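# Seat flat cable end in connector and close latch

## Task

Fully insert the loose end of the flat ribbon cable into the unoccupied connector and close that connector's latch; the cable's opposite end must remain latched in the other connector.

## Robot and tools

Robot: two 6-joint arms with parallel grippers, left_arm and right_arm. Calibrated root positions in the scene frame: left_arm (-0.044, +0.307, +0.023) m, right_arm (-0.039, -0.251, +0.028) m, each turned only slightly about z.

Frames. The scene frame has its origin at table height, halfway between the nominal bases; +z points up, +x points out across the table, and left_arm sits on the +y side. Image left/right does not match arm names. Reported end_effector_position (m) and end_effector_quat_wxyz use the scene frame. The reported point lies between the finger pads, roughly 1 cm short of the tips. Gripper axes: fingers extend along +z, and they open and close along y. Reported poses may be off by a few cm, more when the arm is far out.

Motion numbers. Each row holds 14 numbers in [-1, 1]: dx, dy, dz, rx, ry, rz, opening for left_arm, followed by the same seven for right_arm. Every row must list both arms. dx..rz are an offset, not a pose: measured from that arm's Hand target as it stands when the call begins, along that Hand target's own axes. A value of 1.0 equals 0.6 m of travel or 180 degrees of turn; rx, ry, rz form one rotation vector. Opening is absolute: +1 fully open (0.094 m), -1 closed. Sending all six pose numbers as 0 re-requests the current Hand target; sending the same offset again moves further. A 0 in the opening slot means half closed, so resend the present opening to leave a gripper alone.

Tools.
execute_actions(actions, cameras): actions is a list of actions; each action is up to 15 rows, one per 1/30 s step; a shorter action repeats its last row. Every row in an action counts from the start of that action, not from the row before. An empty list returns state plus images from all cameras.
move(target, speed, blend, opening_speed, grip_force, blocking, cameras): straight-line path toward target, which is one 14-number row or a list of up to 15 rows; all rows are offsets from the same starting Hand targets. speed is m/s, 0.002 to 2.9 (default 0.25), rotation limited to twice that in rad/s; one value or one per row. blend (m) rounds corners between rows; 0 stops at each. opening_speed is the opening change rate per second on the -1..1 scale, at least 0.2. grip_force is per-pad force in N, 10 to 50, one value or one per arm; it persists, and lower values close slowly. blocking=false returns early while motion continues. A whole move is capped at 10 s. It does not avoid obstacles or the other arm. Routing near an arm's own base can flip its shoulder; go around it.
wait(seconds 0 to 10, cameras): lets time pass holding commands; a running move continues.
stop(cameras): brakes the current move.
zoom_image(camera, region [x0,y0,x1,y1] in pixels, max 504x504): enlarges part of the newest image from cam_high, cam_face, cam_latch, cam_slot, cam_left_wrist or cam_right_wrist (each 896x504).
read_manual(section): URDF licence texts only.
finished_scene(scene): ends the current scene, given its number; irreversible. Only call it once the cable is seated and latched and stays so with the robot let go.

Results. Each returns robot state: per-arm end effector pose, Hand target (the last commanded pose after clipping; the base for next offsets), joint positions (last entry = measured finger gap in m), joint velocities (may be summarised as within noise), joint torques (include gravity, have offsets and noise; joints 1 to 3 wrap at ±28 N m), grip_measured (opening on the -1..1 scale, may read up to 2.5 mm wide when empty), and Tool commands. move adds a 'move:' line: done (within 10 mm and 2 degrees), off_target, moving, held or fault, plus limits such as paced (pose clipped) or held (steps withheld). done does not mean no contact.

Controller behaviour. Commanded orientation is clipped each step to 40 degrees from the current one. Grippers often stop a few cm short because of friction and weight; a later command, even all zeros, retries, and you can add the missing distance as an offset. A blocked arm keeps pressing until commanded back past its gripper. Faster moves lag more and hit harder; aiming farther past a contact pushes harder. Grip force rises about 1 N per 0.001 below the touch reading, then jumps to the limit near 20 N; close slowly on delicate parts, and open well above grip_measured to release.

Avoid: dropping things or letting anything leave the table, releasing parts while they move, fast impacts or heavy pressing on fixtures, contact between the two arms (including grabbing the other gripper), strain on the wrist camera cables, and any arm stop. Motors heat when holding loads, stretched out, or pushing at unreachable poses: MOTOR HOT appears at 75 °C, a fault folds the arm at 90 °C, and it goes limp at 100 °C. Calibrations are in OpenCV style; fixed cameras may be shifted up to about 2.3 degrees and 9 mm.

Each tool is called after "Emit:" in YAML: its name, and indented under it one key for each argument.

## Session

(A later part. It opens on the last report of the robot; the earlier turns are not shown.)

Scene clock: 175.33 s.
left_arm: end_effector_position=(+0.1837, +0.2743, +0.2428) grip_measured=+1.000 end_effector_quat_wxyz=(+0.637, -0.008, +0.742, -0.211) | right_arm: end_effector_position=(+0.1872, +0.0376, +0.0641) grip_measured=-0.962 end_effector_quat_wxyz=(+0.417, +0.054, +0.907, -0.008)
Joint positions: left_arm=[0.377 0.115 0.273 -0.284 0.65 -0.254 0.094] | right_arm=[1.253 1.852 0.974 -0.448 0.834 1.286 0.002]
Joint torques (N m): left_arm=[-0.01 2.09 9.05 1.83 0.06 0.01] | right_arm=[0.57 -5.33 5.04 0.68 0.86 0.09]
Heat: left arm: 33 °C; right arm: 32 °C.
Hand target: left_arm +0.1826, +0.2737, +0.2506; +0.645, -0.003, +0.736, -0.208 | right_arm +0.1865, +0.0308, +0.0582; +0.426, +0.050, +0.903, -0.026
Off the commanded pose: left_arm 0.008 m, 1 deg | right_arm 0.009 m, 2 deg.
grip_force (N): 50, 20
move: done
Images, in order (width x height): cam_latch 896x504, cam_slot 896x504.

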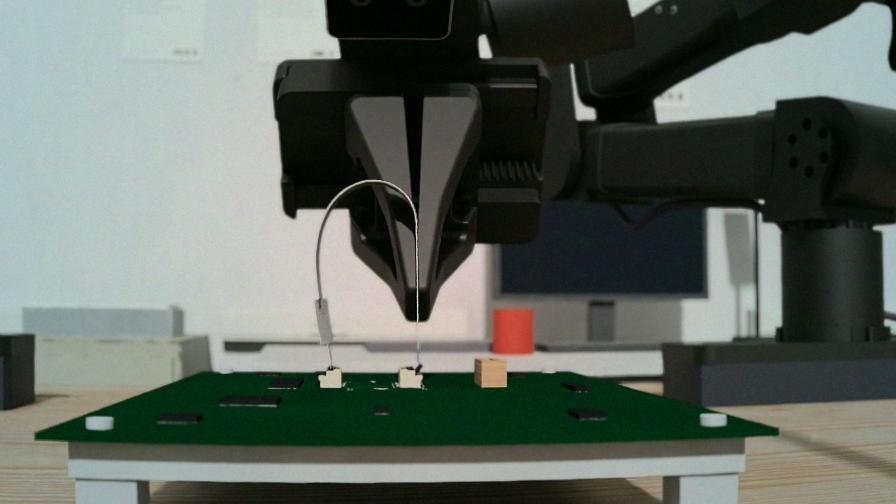

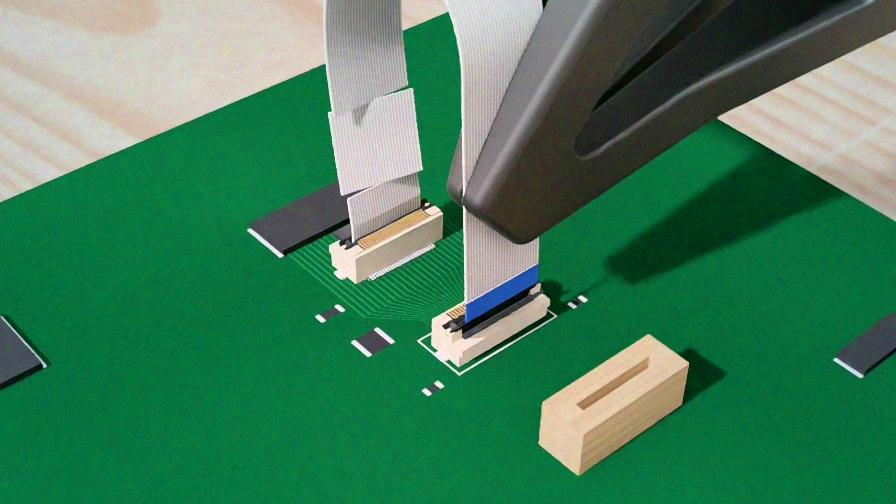

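Emit:
move:
  target: [0,0,0,0,0,0,1,0.00291,-0.0043,0.00139,0.0016,0.00042,-0.00194,-1]
  speed: 0.02
  cameras: ["cam_latch","cam_slot"]

Emit:
zoom_image:
  camera: "cam_latch"
  region: [395, 350, 430, 392]

Emit:
zoom_image:
  camera: "cam_slot"
  region: [430, 290, 485, 345]

Scene clock: 178.67 s.
left_arm: end_effector_position=(+0.1837, +0.2743, +0.2428) grip_measured=+1.000 end_effector_quat_wxyz=(+0.637, -0.008, +0.742, -0.211) | right_arm: end_effector_position=(+0.1865, +0.0349, +0.0623) grip_measured=-0.962 end_effector_quat_wxyz=(+0.417, +0.053, +0.907, -0.012)
Joint positions: left_arm=[0.377 0.115 0.273 -0.284 0.65 -0.254 0.094] | right_arm=[1.253 1.852 0.966 -0.448 0.835 1.286 0.002]
Joint torques (N m): left_arm=[0.05 2.17 9.01 1.84 0.06 0] | right_arm=[0.57 -5.31 5.04 0.68 0.84 0.09]
Heat: left arm: 33 °C; right arm: 32 °C.
Hand target: left_arm +0.1826, +0.2737, +0.2506; +0.645, -0.003, +0.736, -0.208 | right_arm +0.1858, +0.0284, +0.0564; +0.426, +0.049, +0.903, -0.029
Off the commanded pose: left_arm 0.008 m, 1 deg | right_arm 0.009 m, 2 deg.
grip_force (N): 50, 20
move: done
Images, in order (width x height): cam_latch 896x504, cam_slot 896x504.

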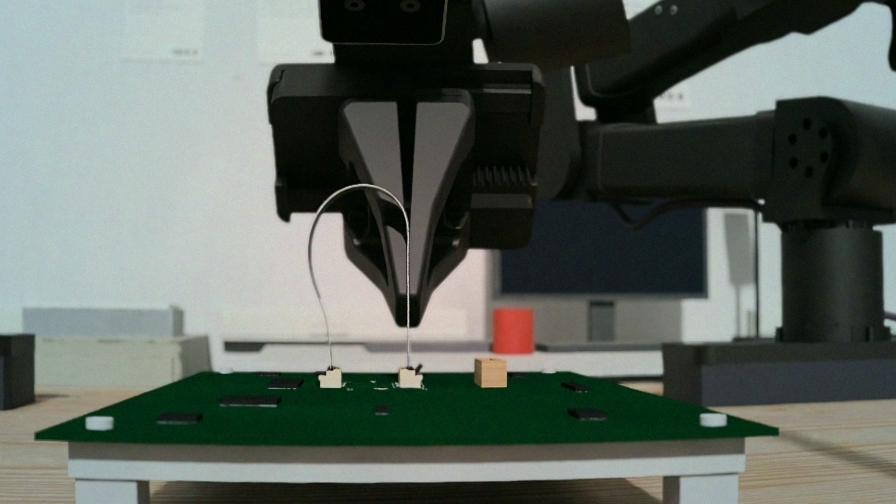

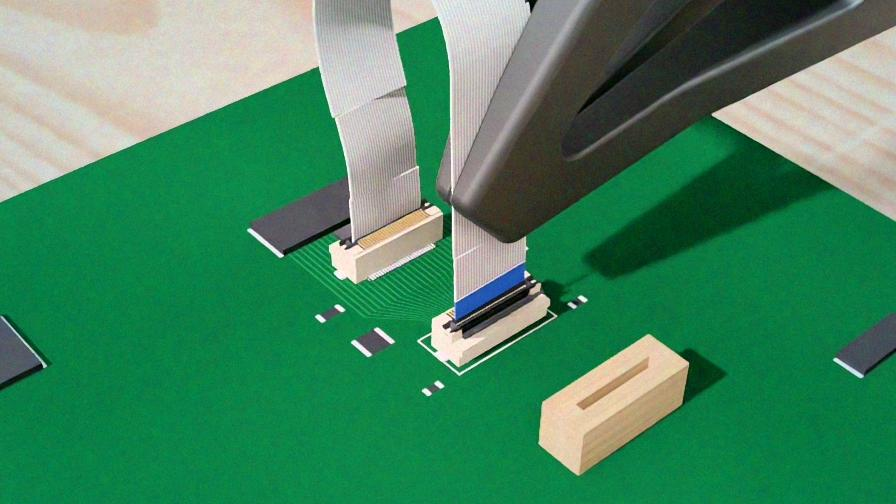

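Scaled by 12.000 from the camera's 896x504 image, which has a finer 1280x720 frame.

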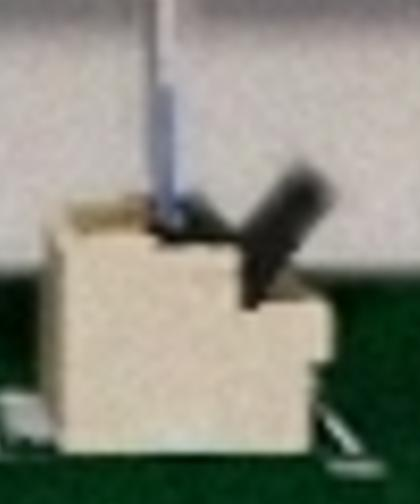

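Scaled by 9.164 from the camera's 896x504 image, which has a finer 1280x720 frame.

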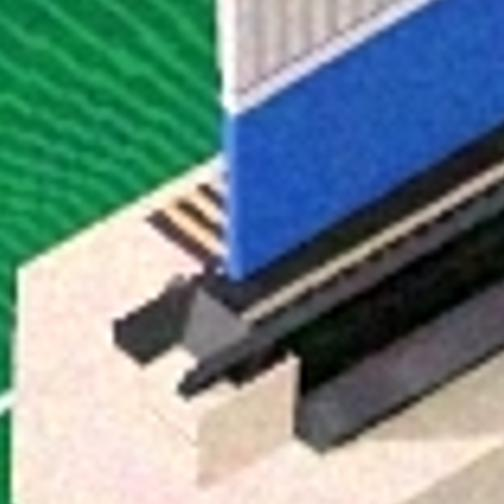

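Emit:
zoom_image:
  camera: "cam_latch"
  region: [312, 350, 347, 392]

Emit:
zoom_image:
  camera: "cam_slot"
  region: [325, 220, 380, 275]

Emit:
zoom_image:
  camera: "cam_slot"
  region: [495, 260, 550, 315]

Scaled by 12.000 from the camera's 896x504 image, which has a finer 1280x720 frame.

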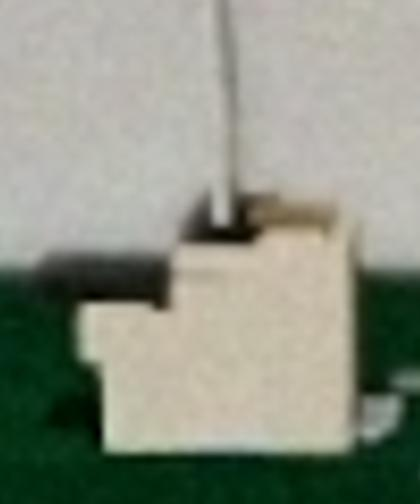

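Scaled by 9.164 from the camera's 896x504 image, which has a finer 1280x720 frame.

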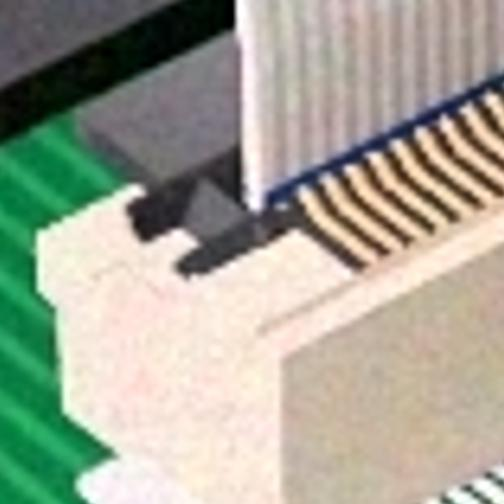

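Scaled by 9.164 from the camera's 896x504 image, which has a finer 1280x720 frame.

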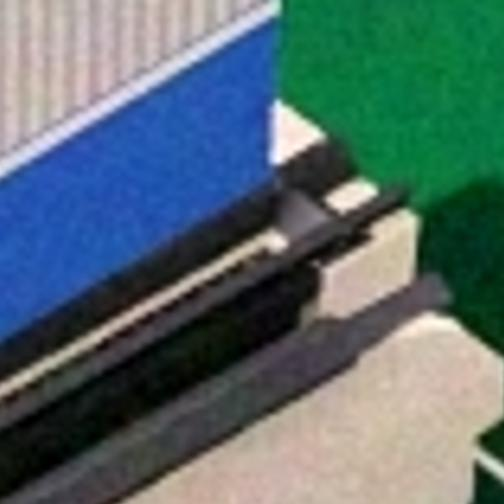

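Emit:
move:
  target: [0,0,0,0,0,0,1,-0.0004,0.00407,-0.00028,-0.0026,0.00032,0.0029,-1]
  speed: 0.02
  cameras: ["cam_latch","cam_slot"]

Emit:
zoom_image:
  camera: "cam_latch"
  region: [395, 350, 430, 392]

Emit:
zoom_image:
  camera: "cam_slot"
  region: [430, 290, 485, 345]

Scene clock: 183.60 s.
left_arm: end_effector_position=(+0.1837, +0.2743, +0.2428) grip_measured=+1.000 end_effector_quat_wxyz=(+0.637, -0.008, +0.742, -0.211) | right_arm: end_effector_position=(+0.1865, +0.0349, +0.0623) grip_measured=-0.962 end_effector_quat_wxyz=(+0.417, +0.053, +0.907, -0.012)
Joint positions: left_arm=[0.377 0.115 0.273 -0.284 0.65 -0.254 0.094] | right_arm=[1.253 1.852 0.966 -0.448 0.835 1.287 0.002]
Joint torques (N m): left_arm=[0.01 2.15 9.05 1.82 0.06 0] | right_arm=[0.53 -5.26 5.14 0.78 0.8 0.1]
Heat: left arm: 33 °C; right arm: 32 °C.
Hand target: left_arm +0.1826, +0.2737, +0.2506; +0.645, -0.003, +0.736, -0.208 | right_arm +0.1861, +0.0308, +0.0567; +0.425, +0.051, +0.903, -0.024
Off the commanded pose: left_arm 0.008 m, 1 deg | right_arm 0.007 m, 2 deg.
grip_force (N): 50, 20
move: done
Images, in order (width x height): cam_latch 896x504, cam_slot 896x504.

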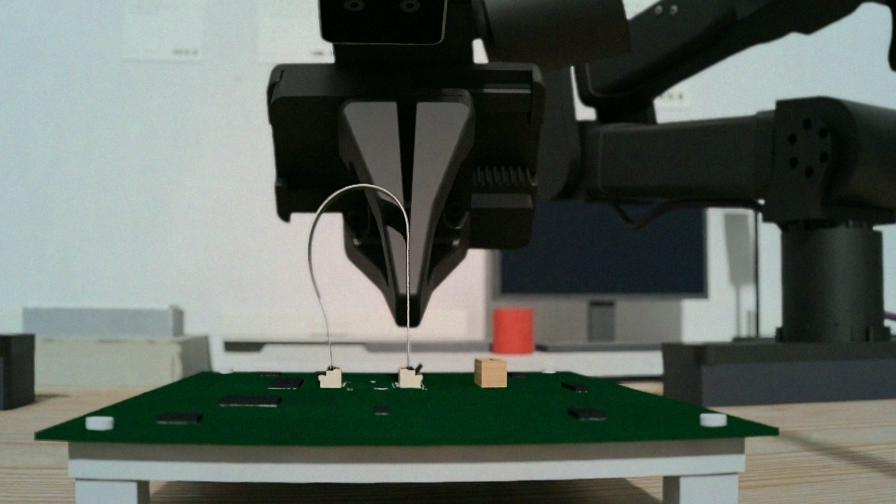

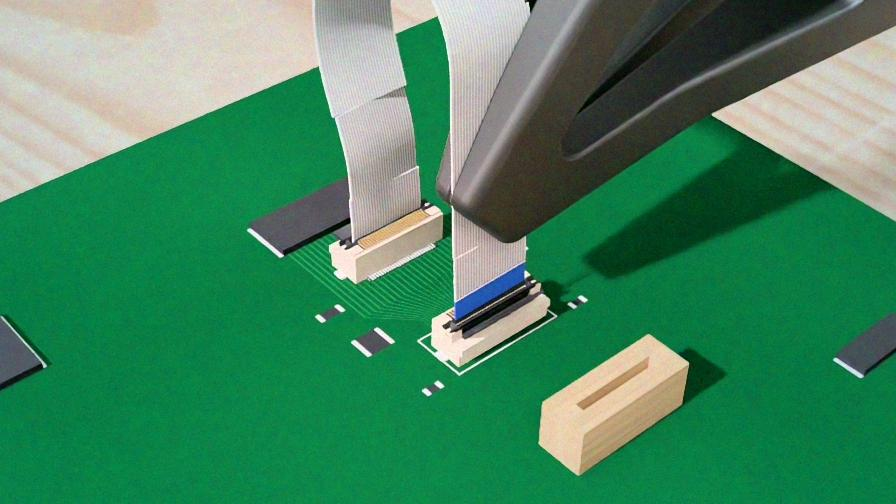

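Scaled by 12.000 from the camera's 896x504 image, which has a finer 1280x720 frame.

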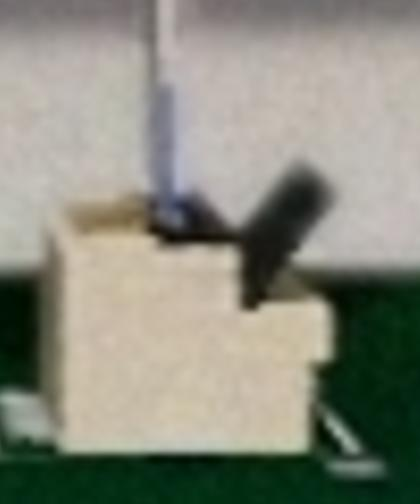

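Scaled by 9.164 from the camera's 896x504 image, which has a finer 1280x720 frame.

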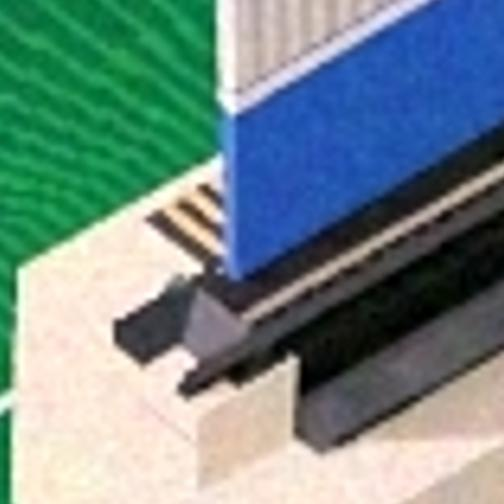

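Emit:
move:
  target: [0,0,0,0,0,0,1,-0.00083,0.00252,-0.00019,-0.0016,-0.0004,0.00194,-1]
  speed: 0.02
  cameras: ["cam_latch","cam_slot"]

Emit:
zoom_image:
  camera: "cam_latch"
  region: [395, 350, 430, 392]

Emit:
zoom_image:
  camera: "cam_slot"
  region: [430, 290, 485, 345]

Scene clock: 185.70 s.
left_arm: end_effector_position=(+0.1837, +0.2743, +0.2428) grip_measured=+1.000 end_effector_quat_wxyz=(+0.637, -0.008, +0.742, -0.211) | right_arm: end_effector_position=(+0.1867, +0.0354, +0.0625) grip_measured=-0.962 end_effector_quat_wxyz=(+0.417, +0.054, +0.907, -0.010)
Joint positions: left_arm=[0.377 0.115 0.273 -0.284 0.65 -0.254 0.094] | right_arm=[1.253 1.852 0.966 -0.445 0.835 1.288 0.002]
Joint torques (N m): left_arm=[-0.03 2.13 9.06 1.81 0.06 0] | right_arm=[0.57 -5.23 5.24 0.81 0.8 0.09]
Heat: left arm: 33 °C; right arm: 32 °C.
Hand target: left_arm +0.1826, +0.2737, +0.2506; +0.645, -0.003, +0.736, -0.208 | right_arm +0.1865, +0.0323, +0.0571; +0.426, +0.053, +0.903, -0.020
Off the commanded pose: left_arm 0.008 m, 1 deg | right_arm 0.006 m, 2 deg.
grip_force (N): 50, 20
move: done
Images, in order (width x height): cam_latch 896x504, cam_slot 896x504.

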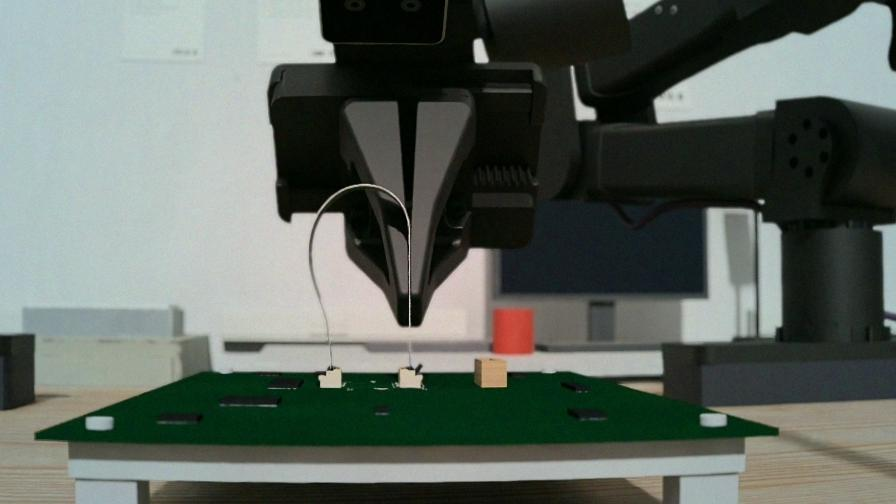

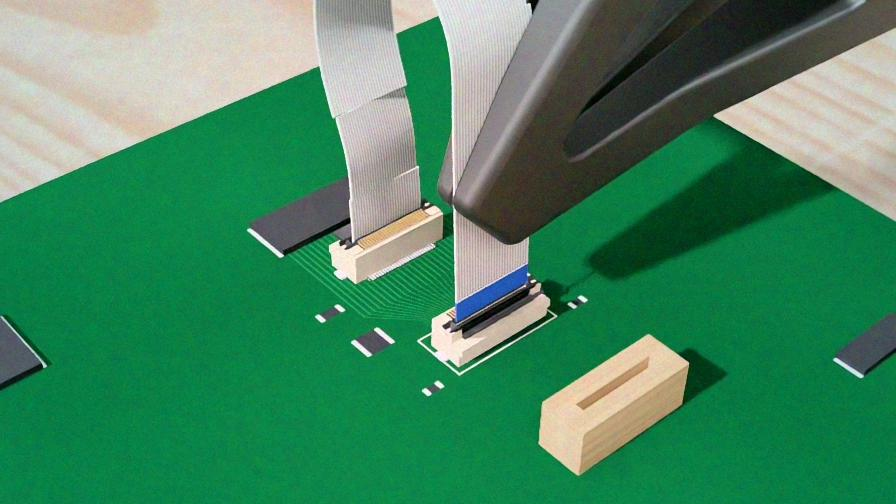

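Scaled by 12.000 from the camera's 896x504 image, which has a finer 1280x720 frame.

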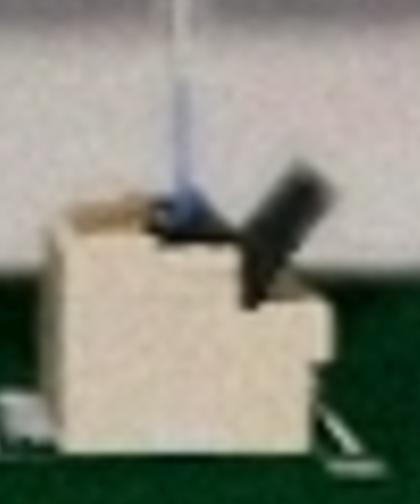

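Scaled by 9.164 from the camera's 896x504 image, which has a finer 1280x720 frame.

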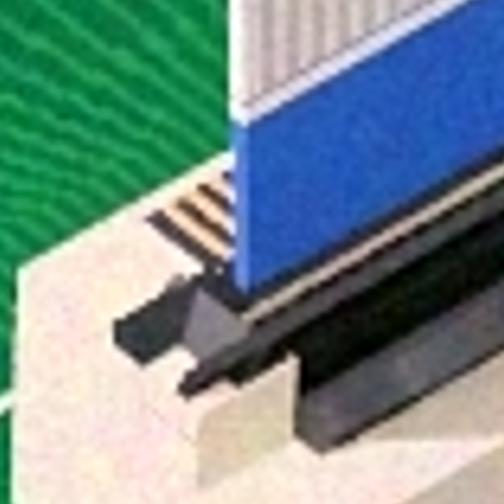

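Emit:
move:
  target: [0,0,0,0,0,0,1,0.00311,-0.00109,0.0027,0.0016,0.00042,-0.00194,-1]
  speed: 0.02
  cameras: ["cam_latch","cam_slot"]

Emit:
zoom_image:
  camera: "cam_latch"
  region: [395, 350, 430, 392]

Emit:
zoom_image:
  camera: "cam_slot"
  region: [430, 290, 485, 345]

Scene clock: 189.93 s.
left_arm: end_effector_position=(+0.1837, +0.2743, +0.2428) grip_measured=+1.000 end_effector_quat_wxyz=(+0.637, -0.008, +0.742, -0.211) | right_arm: end_effector_position=(+0.1867, +0.0351, +0.0598) grip_measured=-0.962 end_effector_quat_wxyz=(+0.417, +0.053, +0.907, -0.013)
Joint positions: left_arm=[0.377 0.115 0.273 -0.284 0.65 -0.254 0.094] | right_arm=[1.253 1.861 0.966 -0.443 0.836 1.288 0.002]
Joint torques (N m): left_arm=[-0.01 2.1 9.05 1.81 0.06 0] | right_arm=[0.55 -5.35 5.19 0.77 0.78 0.09]
Heat: left arm: 33 °C; right arm: 32 °C.
Hand target: left_arm +0.1826, +0.2737, +0.2506; +0.645, -0.003, +0.736, -0.208 | right_arm +0.1865, +0.0316, +0.0547; +0.425, +0.051, +0.903, -0.023
Off the commanded pose: left_arm 0.008 m, 1 deg | right_arm 0.006 m, 2 deg.
grip_force (N): 50, 20
move: done
Images, in order (width x height): cam_latch 896x504, cam_slot 896x504.

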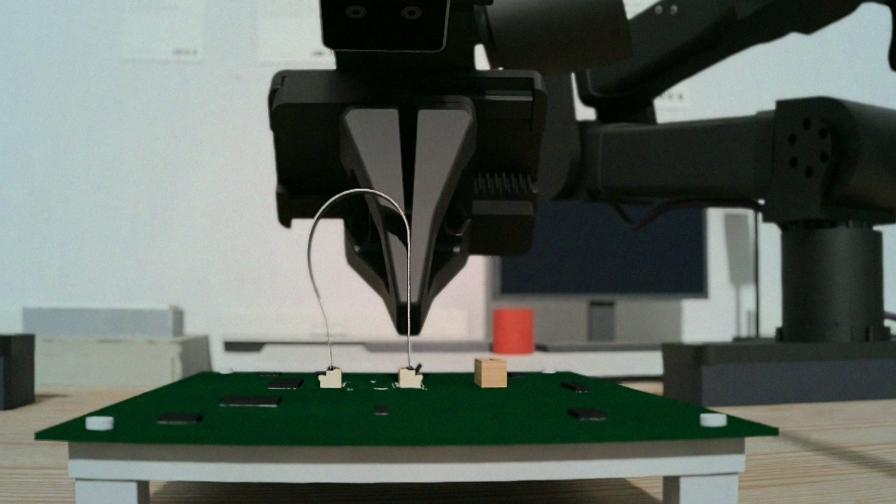

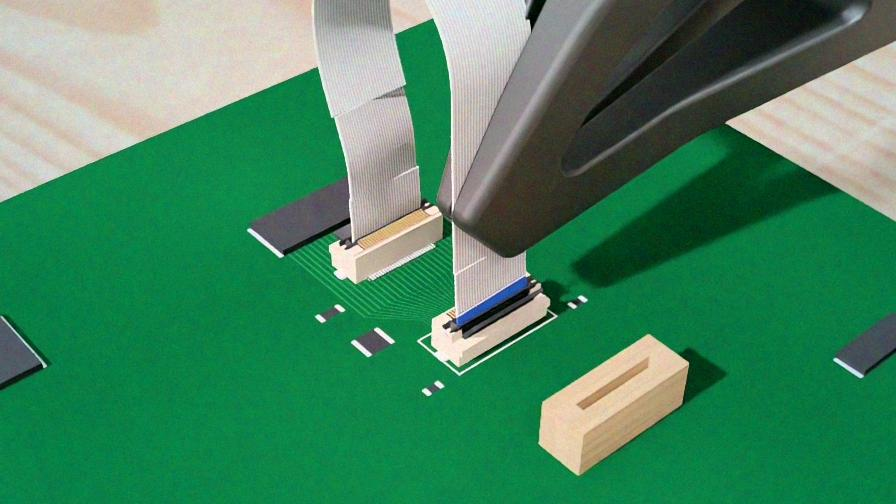

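Scaled by 12.000 from the camera's 896x504 image, which has a finer 1280x720 frame.

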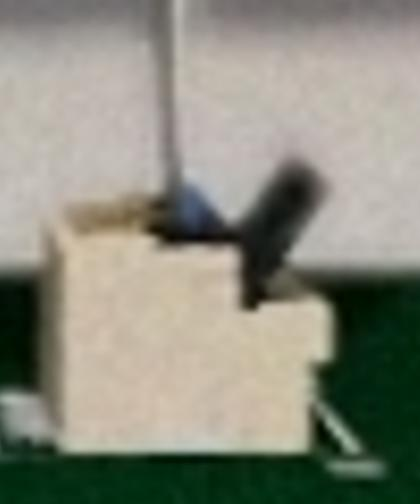

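Scaled by 9.164 from the camera's 896x504 image, which has a finer 1280x720 frame.

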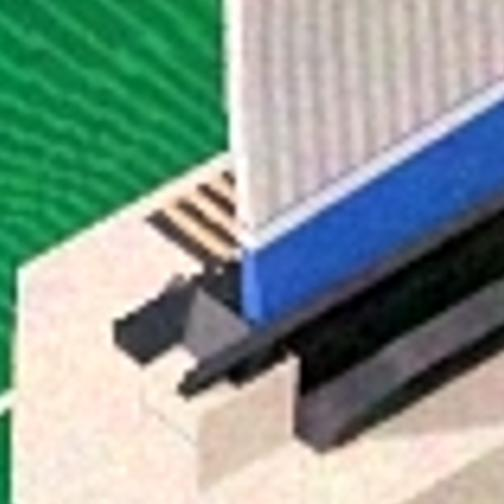

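Emit:
zoom_image:
  camera: "cam_latch"
  region: [400, 355, 425, 380]

Emit:
zoom_image:
  camera: "cam_slot"
  region: [425, 250, 560, 370]

Emit:
zoom_image:
  camera: "cam_slot"
  region: [495, 260, 550, 315]

Scaled by 20.160 from the camera's 896x504 image, which has a finer 1280x720 frame.

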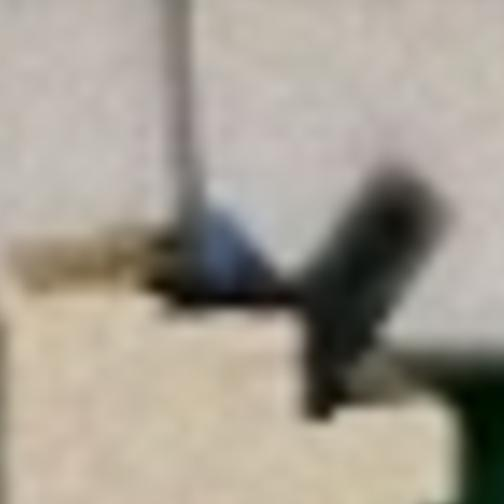

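Scaled by 3.733 from the camera's 896x504 image, which has a finer 1280x720 frame.

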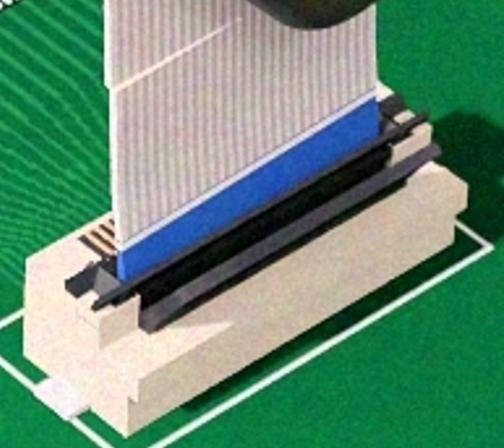

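Scaled by 9.164 from the camera's 896x504 image, which has a finer 1280x720 frame.

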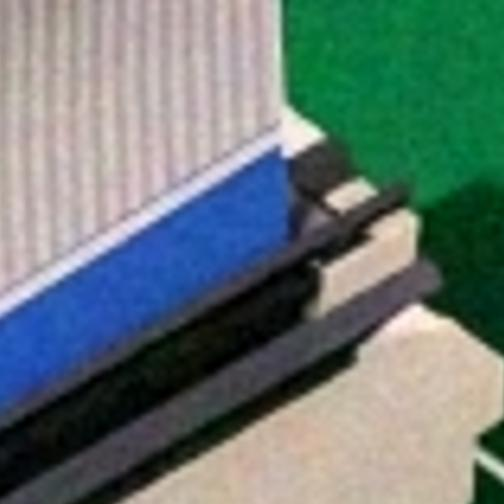

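Emit:
move:
  target: [0,0,0,0,0,0,1,0.00233,-0.00082,0.00203,0.0012,0.00031,-0.00146,-1]
  speed: 0.02
  cameras: ["cam_latch","cam_slot"]

Emit:
zoom_image:
  camera: "cam_latch"
  region: [390, 330, 435, 380]

Emit:
zoom_image:
  camera: "cam_slot"
  region: [425, 250, 560, 370]

Scene clock: 197.07 s.
left_arm: end_effector_position=(+0.1837, +0.2743, +0.2428) grip_measured=+1.000 end_effector_quat_wxyz=(+0.637, -0.008, +0.742, -0.211) | right_arm: end_effector_position=(+0.1866, +0.0351, +0.0587) grip_measured=-0.962 end_effector_quat_wxyz=(+0.418, +0.052, +0.907, -0.015)
Joint positions: left_arm=[0.377 0.115 0.273 -0.284 0.65 -0.254 0.094] | right_arm=[1.254 1.866 0.966 -0.441 0.839 1.288 0.002]
Joint torques (N m): left_arm=[0.03 2.09 8.99 1.84 0.07 0.01] | right_arm=[0.38 -5.27 5.16 0.76 0.76 0.08]
Heat: left arm: 33 °C; right arm: 32 °C.
Hand target: left_arm +0.1826, +0.2737, +0.2506; +0.645, -0.003, +0.736, -0.208 | right_arm +0.1865, +0.0311, +0.0528; +0.425, +0.050, +0.904, -0.026
Off the commanded pose: left_arm 0.008 m, 1 deg | right_arm 0.007 m, 2 deg.
grip_force (N): 50, 20
move: done
Images, in order (width x height): cam_latch 896x504, cam_slot 896x504.

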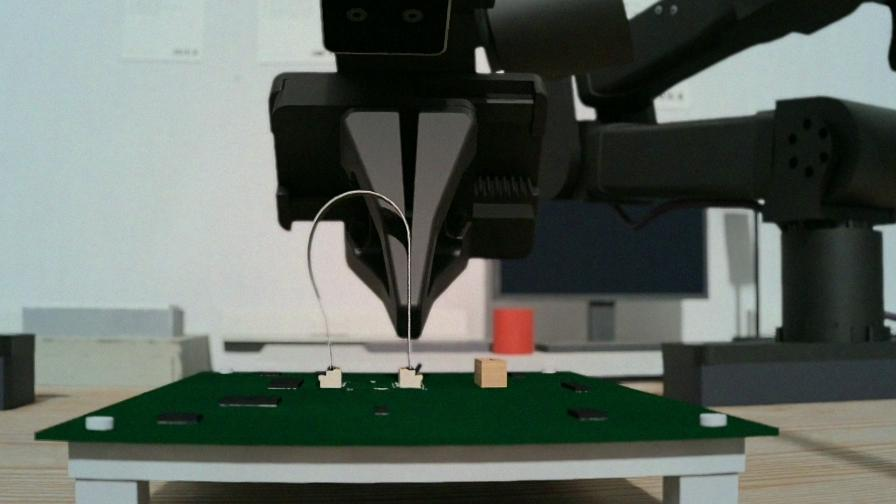

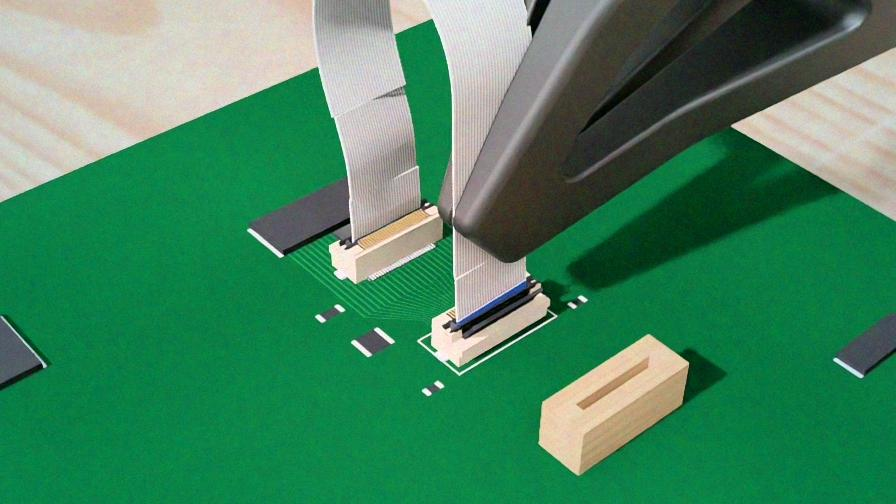

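Scaled by 10.080 from the camera's 896x504 image, which has a finer 1280x720 frame.

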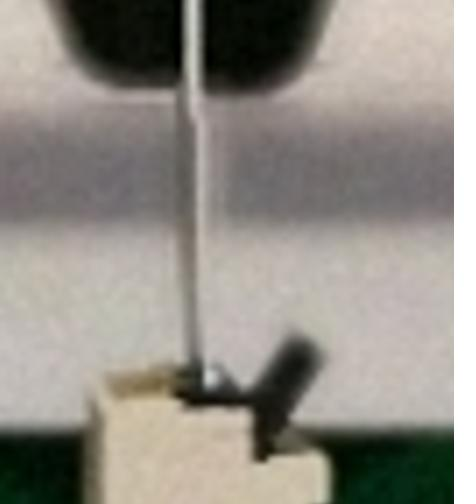

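Scaled by 3.733 from the camera's 896x504 image, which has a finer 1280x720 frame.

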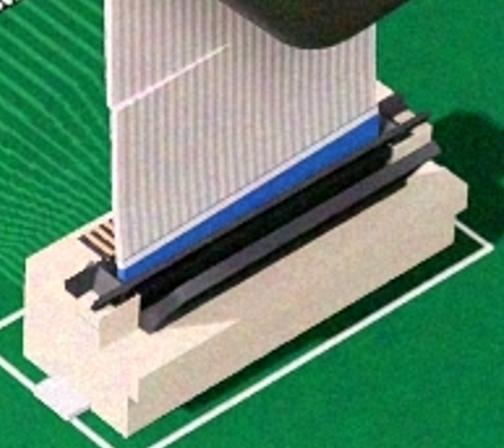

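Emit:
move:
  target: [0,0,0,0,0,0,1,0.00233,-0.00042,0.00203,0.0012,0.00031,-0.00146,-1]
  speed: 0.02
  cameras: ["cam_latch","cam_slot"]

Emit:
zoom_image:
  camera: "cam_latch"
  region: [390, 330, 435, 380]

Emit:
zoom_image:
  camera: "cam_slot"
  region: [425, 250, 560, 370]

Scene clock: 198.63 s.
left_arm: end_effector_position=(+0.1837, +0.2743, +0.2428) grip_measured=+1.000 end_effector_quat_wxyz=(+0.637, -0.008, +0.742, -0.211) | right_arm: end_effector_position=(+0.1865, +0.0351, +0.0580) grip_measured=-0.962 end_effector_quat_wxyz=(+0.419, +0.051, +0.906, -0.016)
Joint positions: left_arm=[0.377 0.115 0.273 -0.284 0.65 -0.254 0.094] | right_arm=[1.256 1.87 0.966 -0.44 0.843 1.288 0.002]
Joint torques (N m): left_arm=[-0.01 2.06 9.01 1.83 0.07 0] | right_arm=[0.2 -5.15 5.29 0.74 0.7 0.07]
Heat: left arm: 33 °C; right arm: 32 °C.
Hand target: left_arm +0.1826, +0.2737, +0.2506; +0.645, -0.003, +0.736, -0.208 | right_arm +0.1864, +0.0309, +0.0509; +0.424, +0.049, +0.904, -0.029
Off the commanded pose: left_arm 0.008 m, 1 deg | right_arm 0.008 m, 2 deg.
grip_force (N): 50, 20
move: done
Images, in order (width x height): cam_latch 896x504, cam_slot 896x504.

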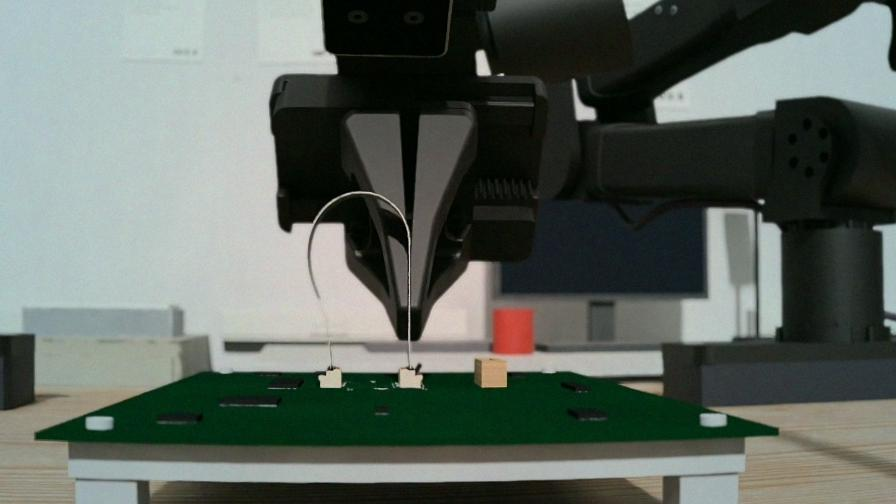

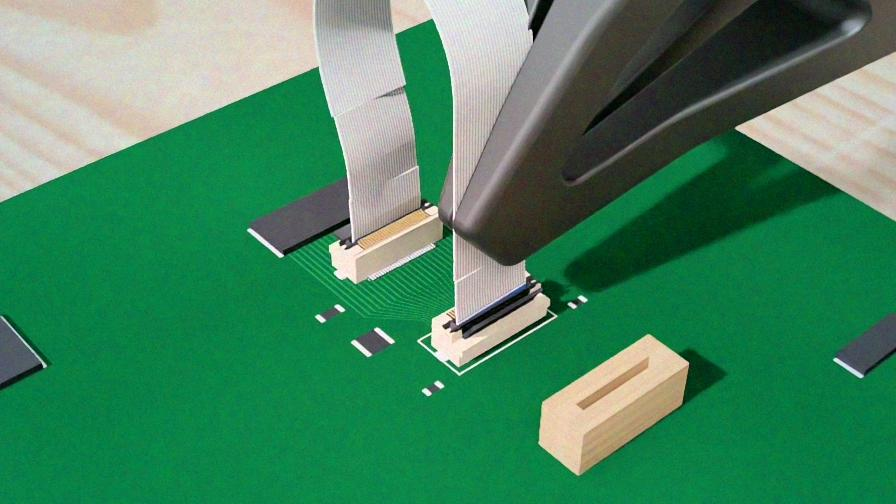

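Scaled by 10.080 from the camera's 896x504 image, which has a finer 1280x720 frame.

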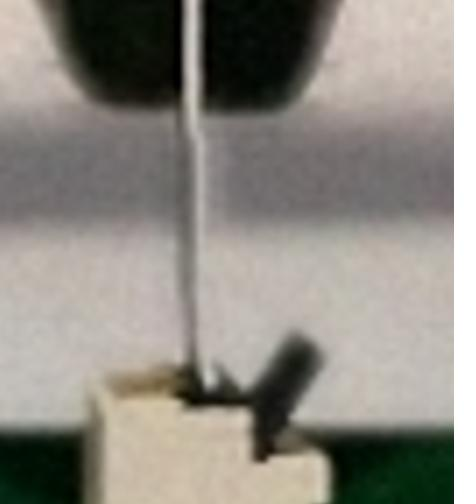

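Scaled by 3.733 from the camera's 896x504 image, which has a finer 1280x720 frame.

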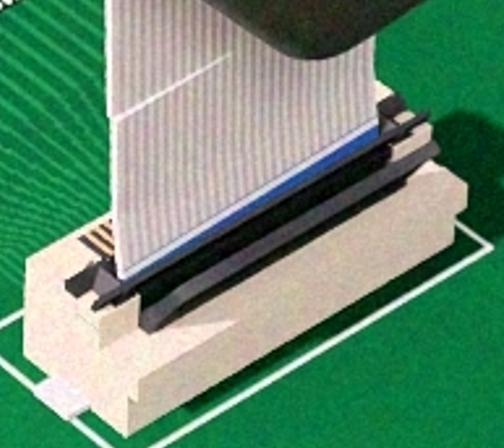

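Emit:
move:
  target: [0,0,0,0,0,0,1,0.00311,-0.0007,0.0027,0.0016,0.00042,-0.00194,-1]
  speed: 0.02
  cameras: ["cam_latch","cam_slot"]

Emit:
zoom_image:
  camera: "cam_latch"
  region: [390, 330, 435, 380]

Emit:
zoom_image:
  camera: "cam_slot"
  region: [425, 250, 560, 370]

Scene clock: 202.43 s.
left_arm: end_effector_position=(+0.1837, +0.2743, +0.2428) grip_measured=+1.000 end_effector_quat_wxyz=(+0.637, -0.008, +0.742, -0.211) | right_arm: end_effector_position=(+0.1864, +0.0350, +0.0575) grip_measured=-0.962 end_effector_quat_wxyz=(+0.422, +0.049, +0.905, -0.019)
Joint positions: left_arm=[0.377 0.115 0.273 -0.284 0.65 -0.254 0.094] | right_arm=[1.259 1.875 0.966 -0.439 0.85 1.288 0.002]
Joint torques (N m): left_arm=[-0.03 2.11 9.03 1.81 0.07 0] | right_arm=[-0.12 -4.88 5.38 0.74 0.63 0.06]
Heat: left arm: 33 °C; right arm: 32 °C.
Hand target: left_arm +0.1826, +0.2737, +0.2506; +0.645, -0.003, +0.736, -0.208 | right_arm +0.1865, +0.0304, +0.0485; +0.423, +0.047, +0.904, -0.032
Off the commanded pose: left_arm 0.008 m, 1 deg | right_arm 0.010 m, 2 deg.
grip_force (N): 50, 20
move: done
Images, in order (width x height): cam_latch 896x504, cam_slot 896x504.

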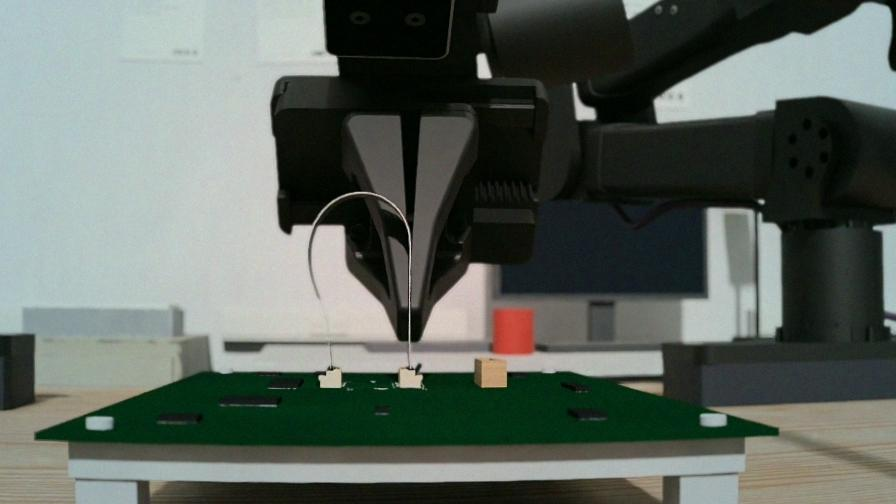

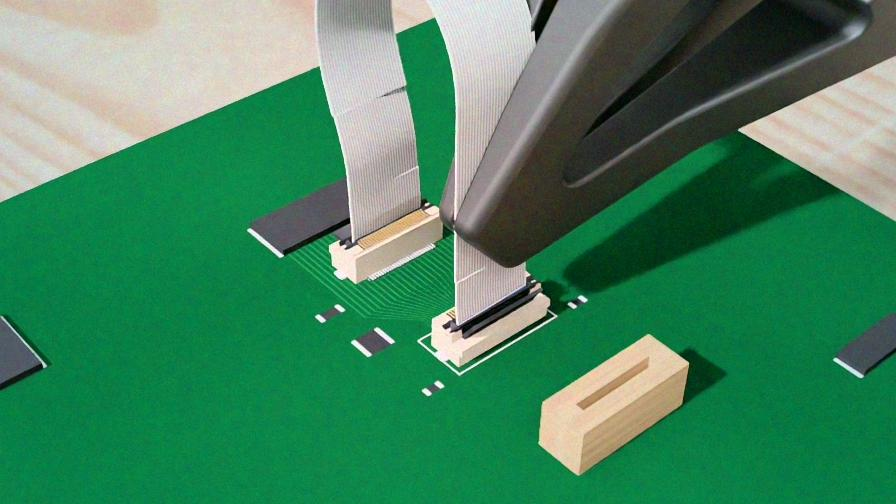

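Scaled by 10.080 from the camera's 896x504 image, which has a finer 1280x720 frame.

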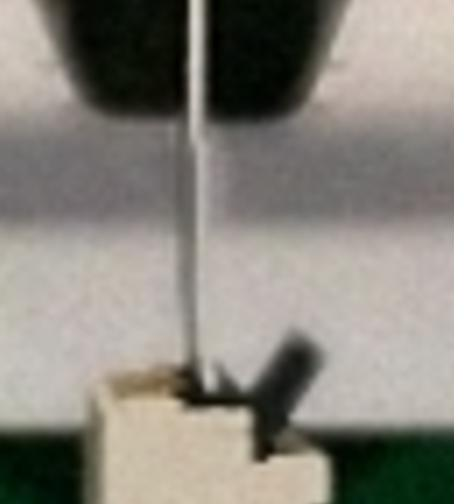

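Scaled by 3.733 from the camera's 896x504 image, which has a finer 1280x720 frame.

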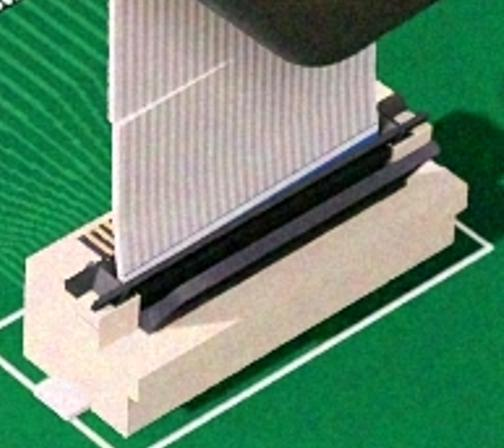

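Emit:
move:
  target: [0,0,0,0,0,0,1,0.00311,-0.0007,0.0027,0.0016,0.00042,-0.00194,-1]
  speed: 0.02
  cameras: ["cam_latch","cam_slot","cam_face"]

Emit:
zoom_image:
  camera: "cam_latch"
  region: [390, 330, 435, 380]

Emit:
zoom_image:
  camera: "cam_slot"
  region: [425, 250, 560, 370]

Emit:
zoom_image:
  camera: "cam_face"
  region: [380, 180, 560, 300]

Scene clock: 205.50 s.
left_arm: end_effector_position=(+0.1837, +0.2743, +0.2428) grip_measured=+1.000 end_effector_quat_wxyz=(+0.637, -0.008, +0.742, -0.211) | right_arm: end_effector_position=(+0.1862, +0.0350, +0.0572) grip_measured=-0.962 end_effector_quat_wxyz=(+0.425, +0.047, +0.904, -0.021)
Joint positions: left_arm=[0.377 0.115 0.273 -0.284 0.65 -0.254 0.094] | right_arm=[1.262 1.879 0.966 -0.438 0.859 1.288 0.002]
Joint torques (N m): left_arm=[0.02 2.09 9.01 1.84 0.06 0] | right_arm=[-0.46 -4.59 5.48 0.73 0.55 0.08]
Heat: left arm: 33 °C; right arm: 32 °C.
Hand target: left_arm +0.1826, +0.2737, +0.2506; +0.645, -0.003, +0.736, -0.208 | right_arm +0.1865, +0.0299, +0.0460; +0.423, +0.045, +0.904, -0.036
Off the commanded pose: left_arm 0.008 m, 1 deg | right_arm 0.012 m, 2 deg.
grip_force (N): 50, 20
move: off_target (right_arm)
Images, in order (width x height): cam_face 896x504, cam_latch 896x504, cam_slot 896x504.

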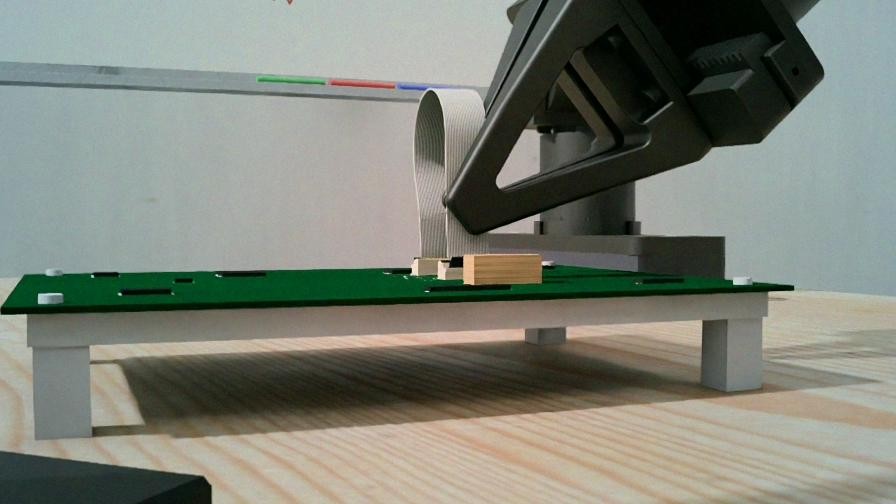

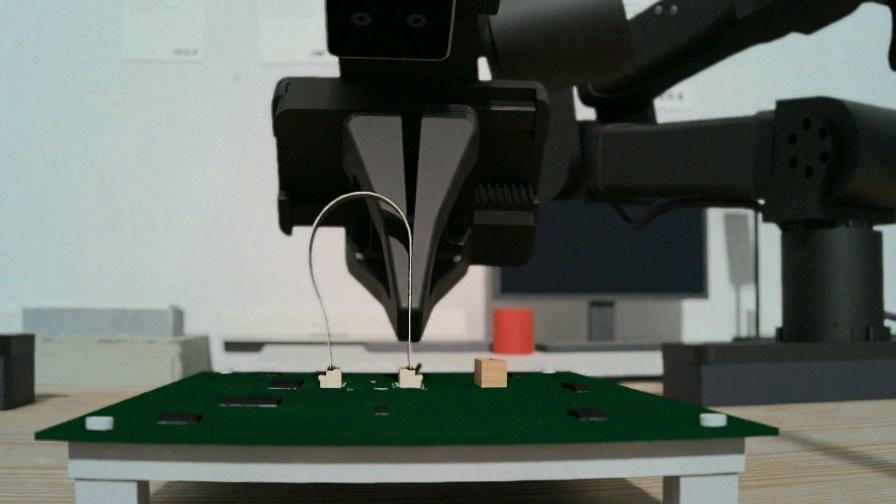

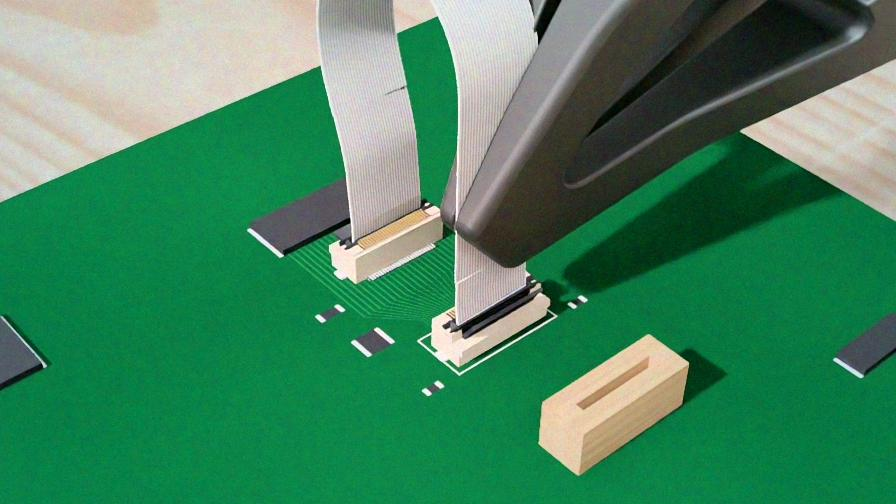

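Scaled by 10.080 from the camera's 896x504 image, which has a finer 1280x720 frame.

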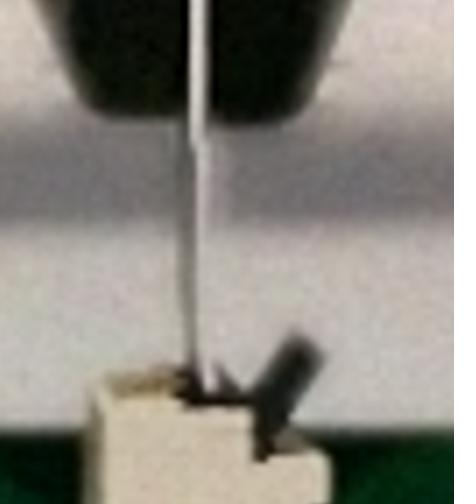

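Scaled by 3.733 from the camera's 896x504 image, which has a finer 1280x720 frame.

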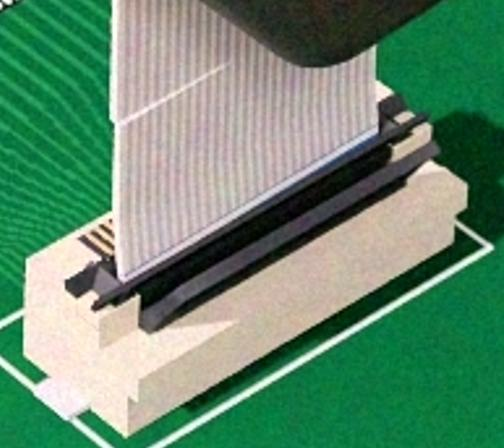

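Scaled by 2.800 from the camera's 896x504 image, which has a finer 1280x720 frame.

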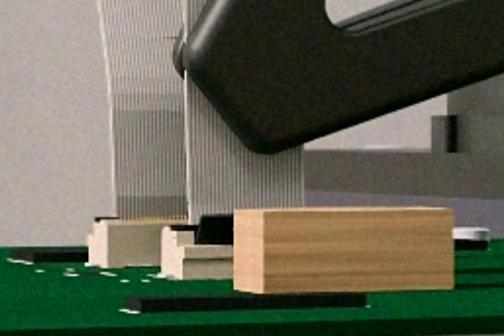

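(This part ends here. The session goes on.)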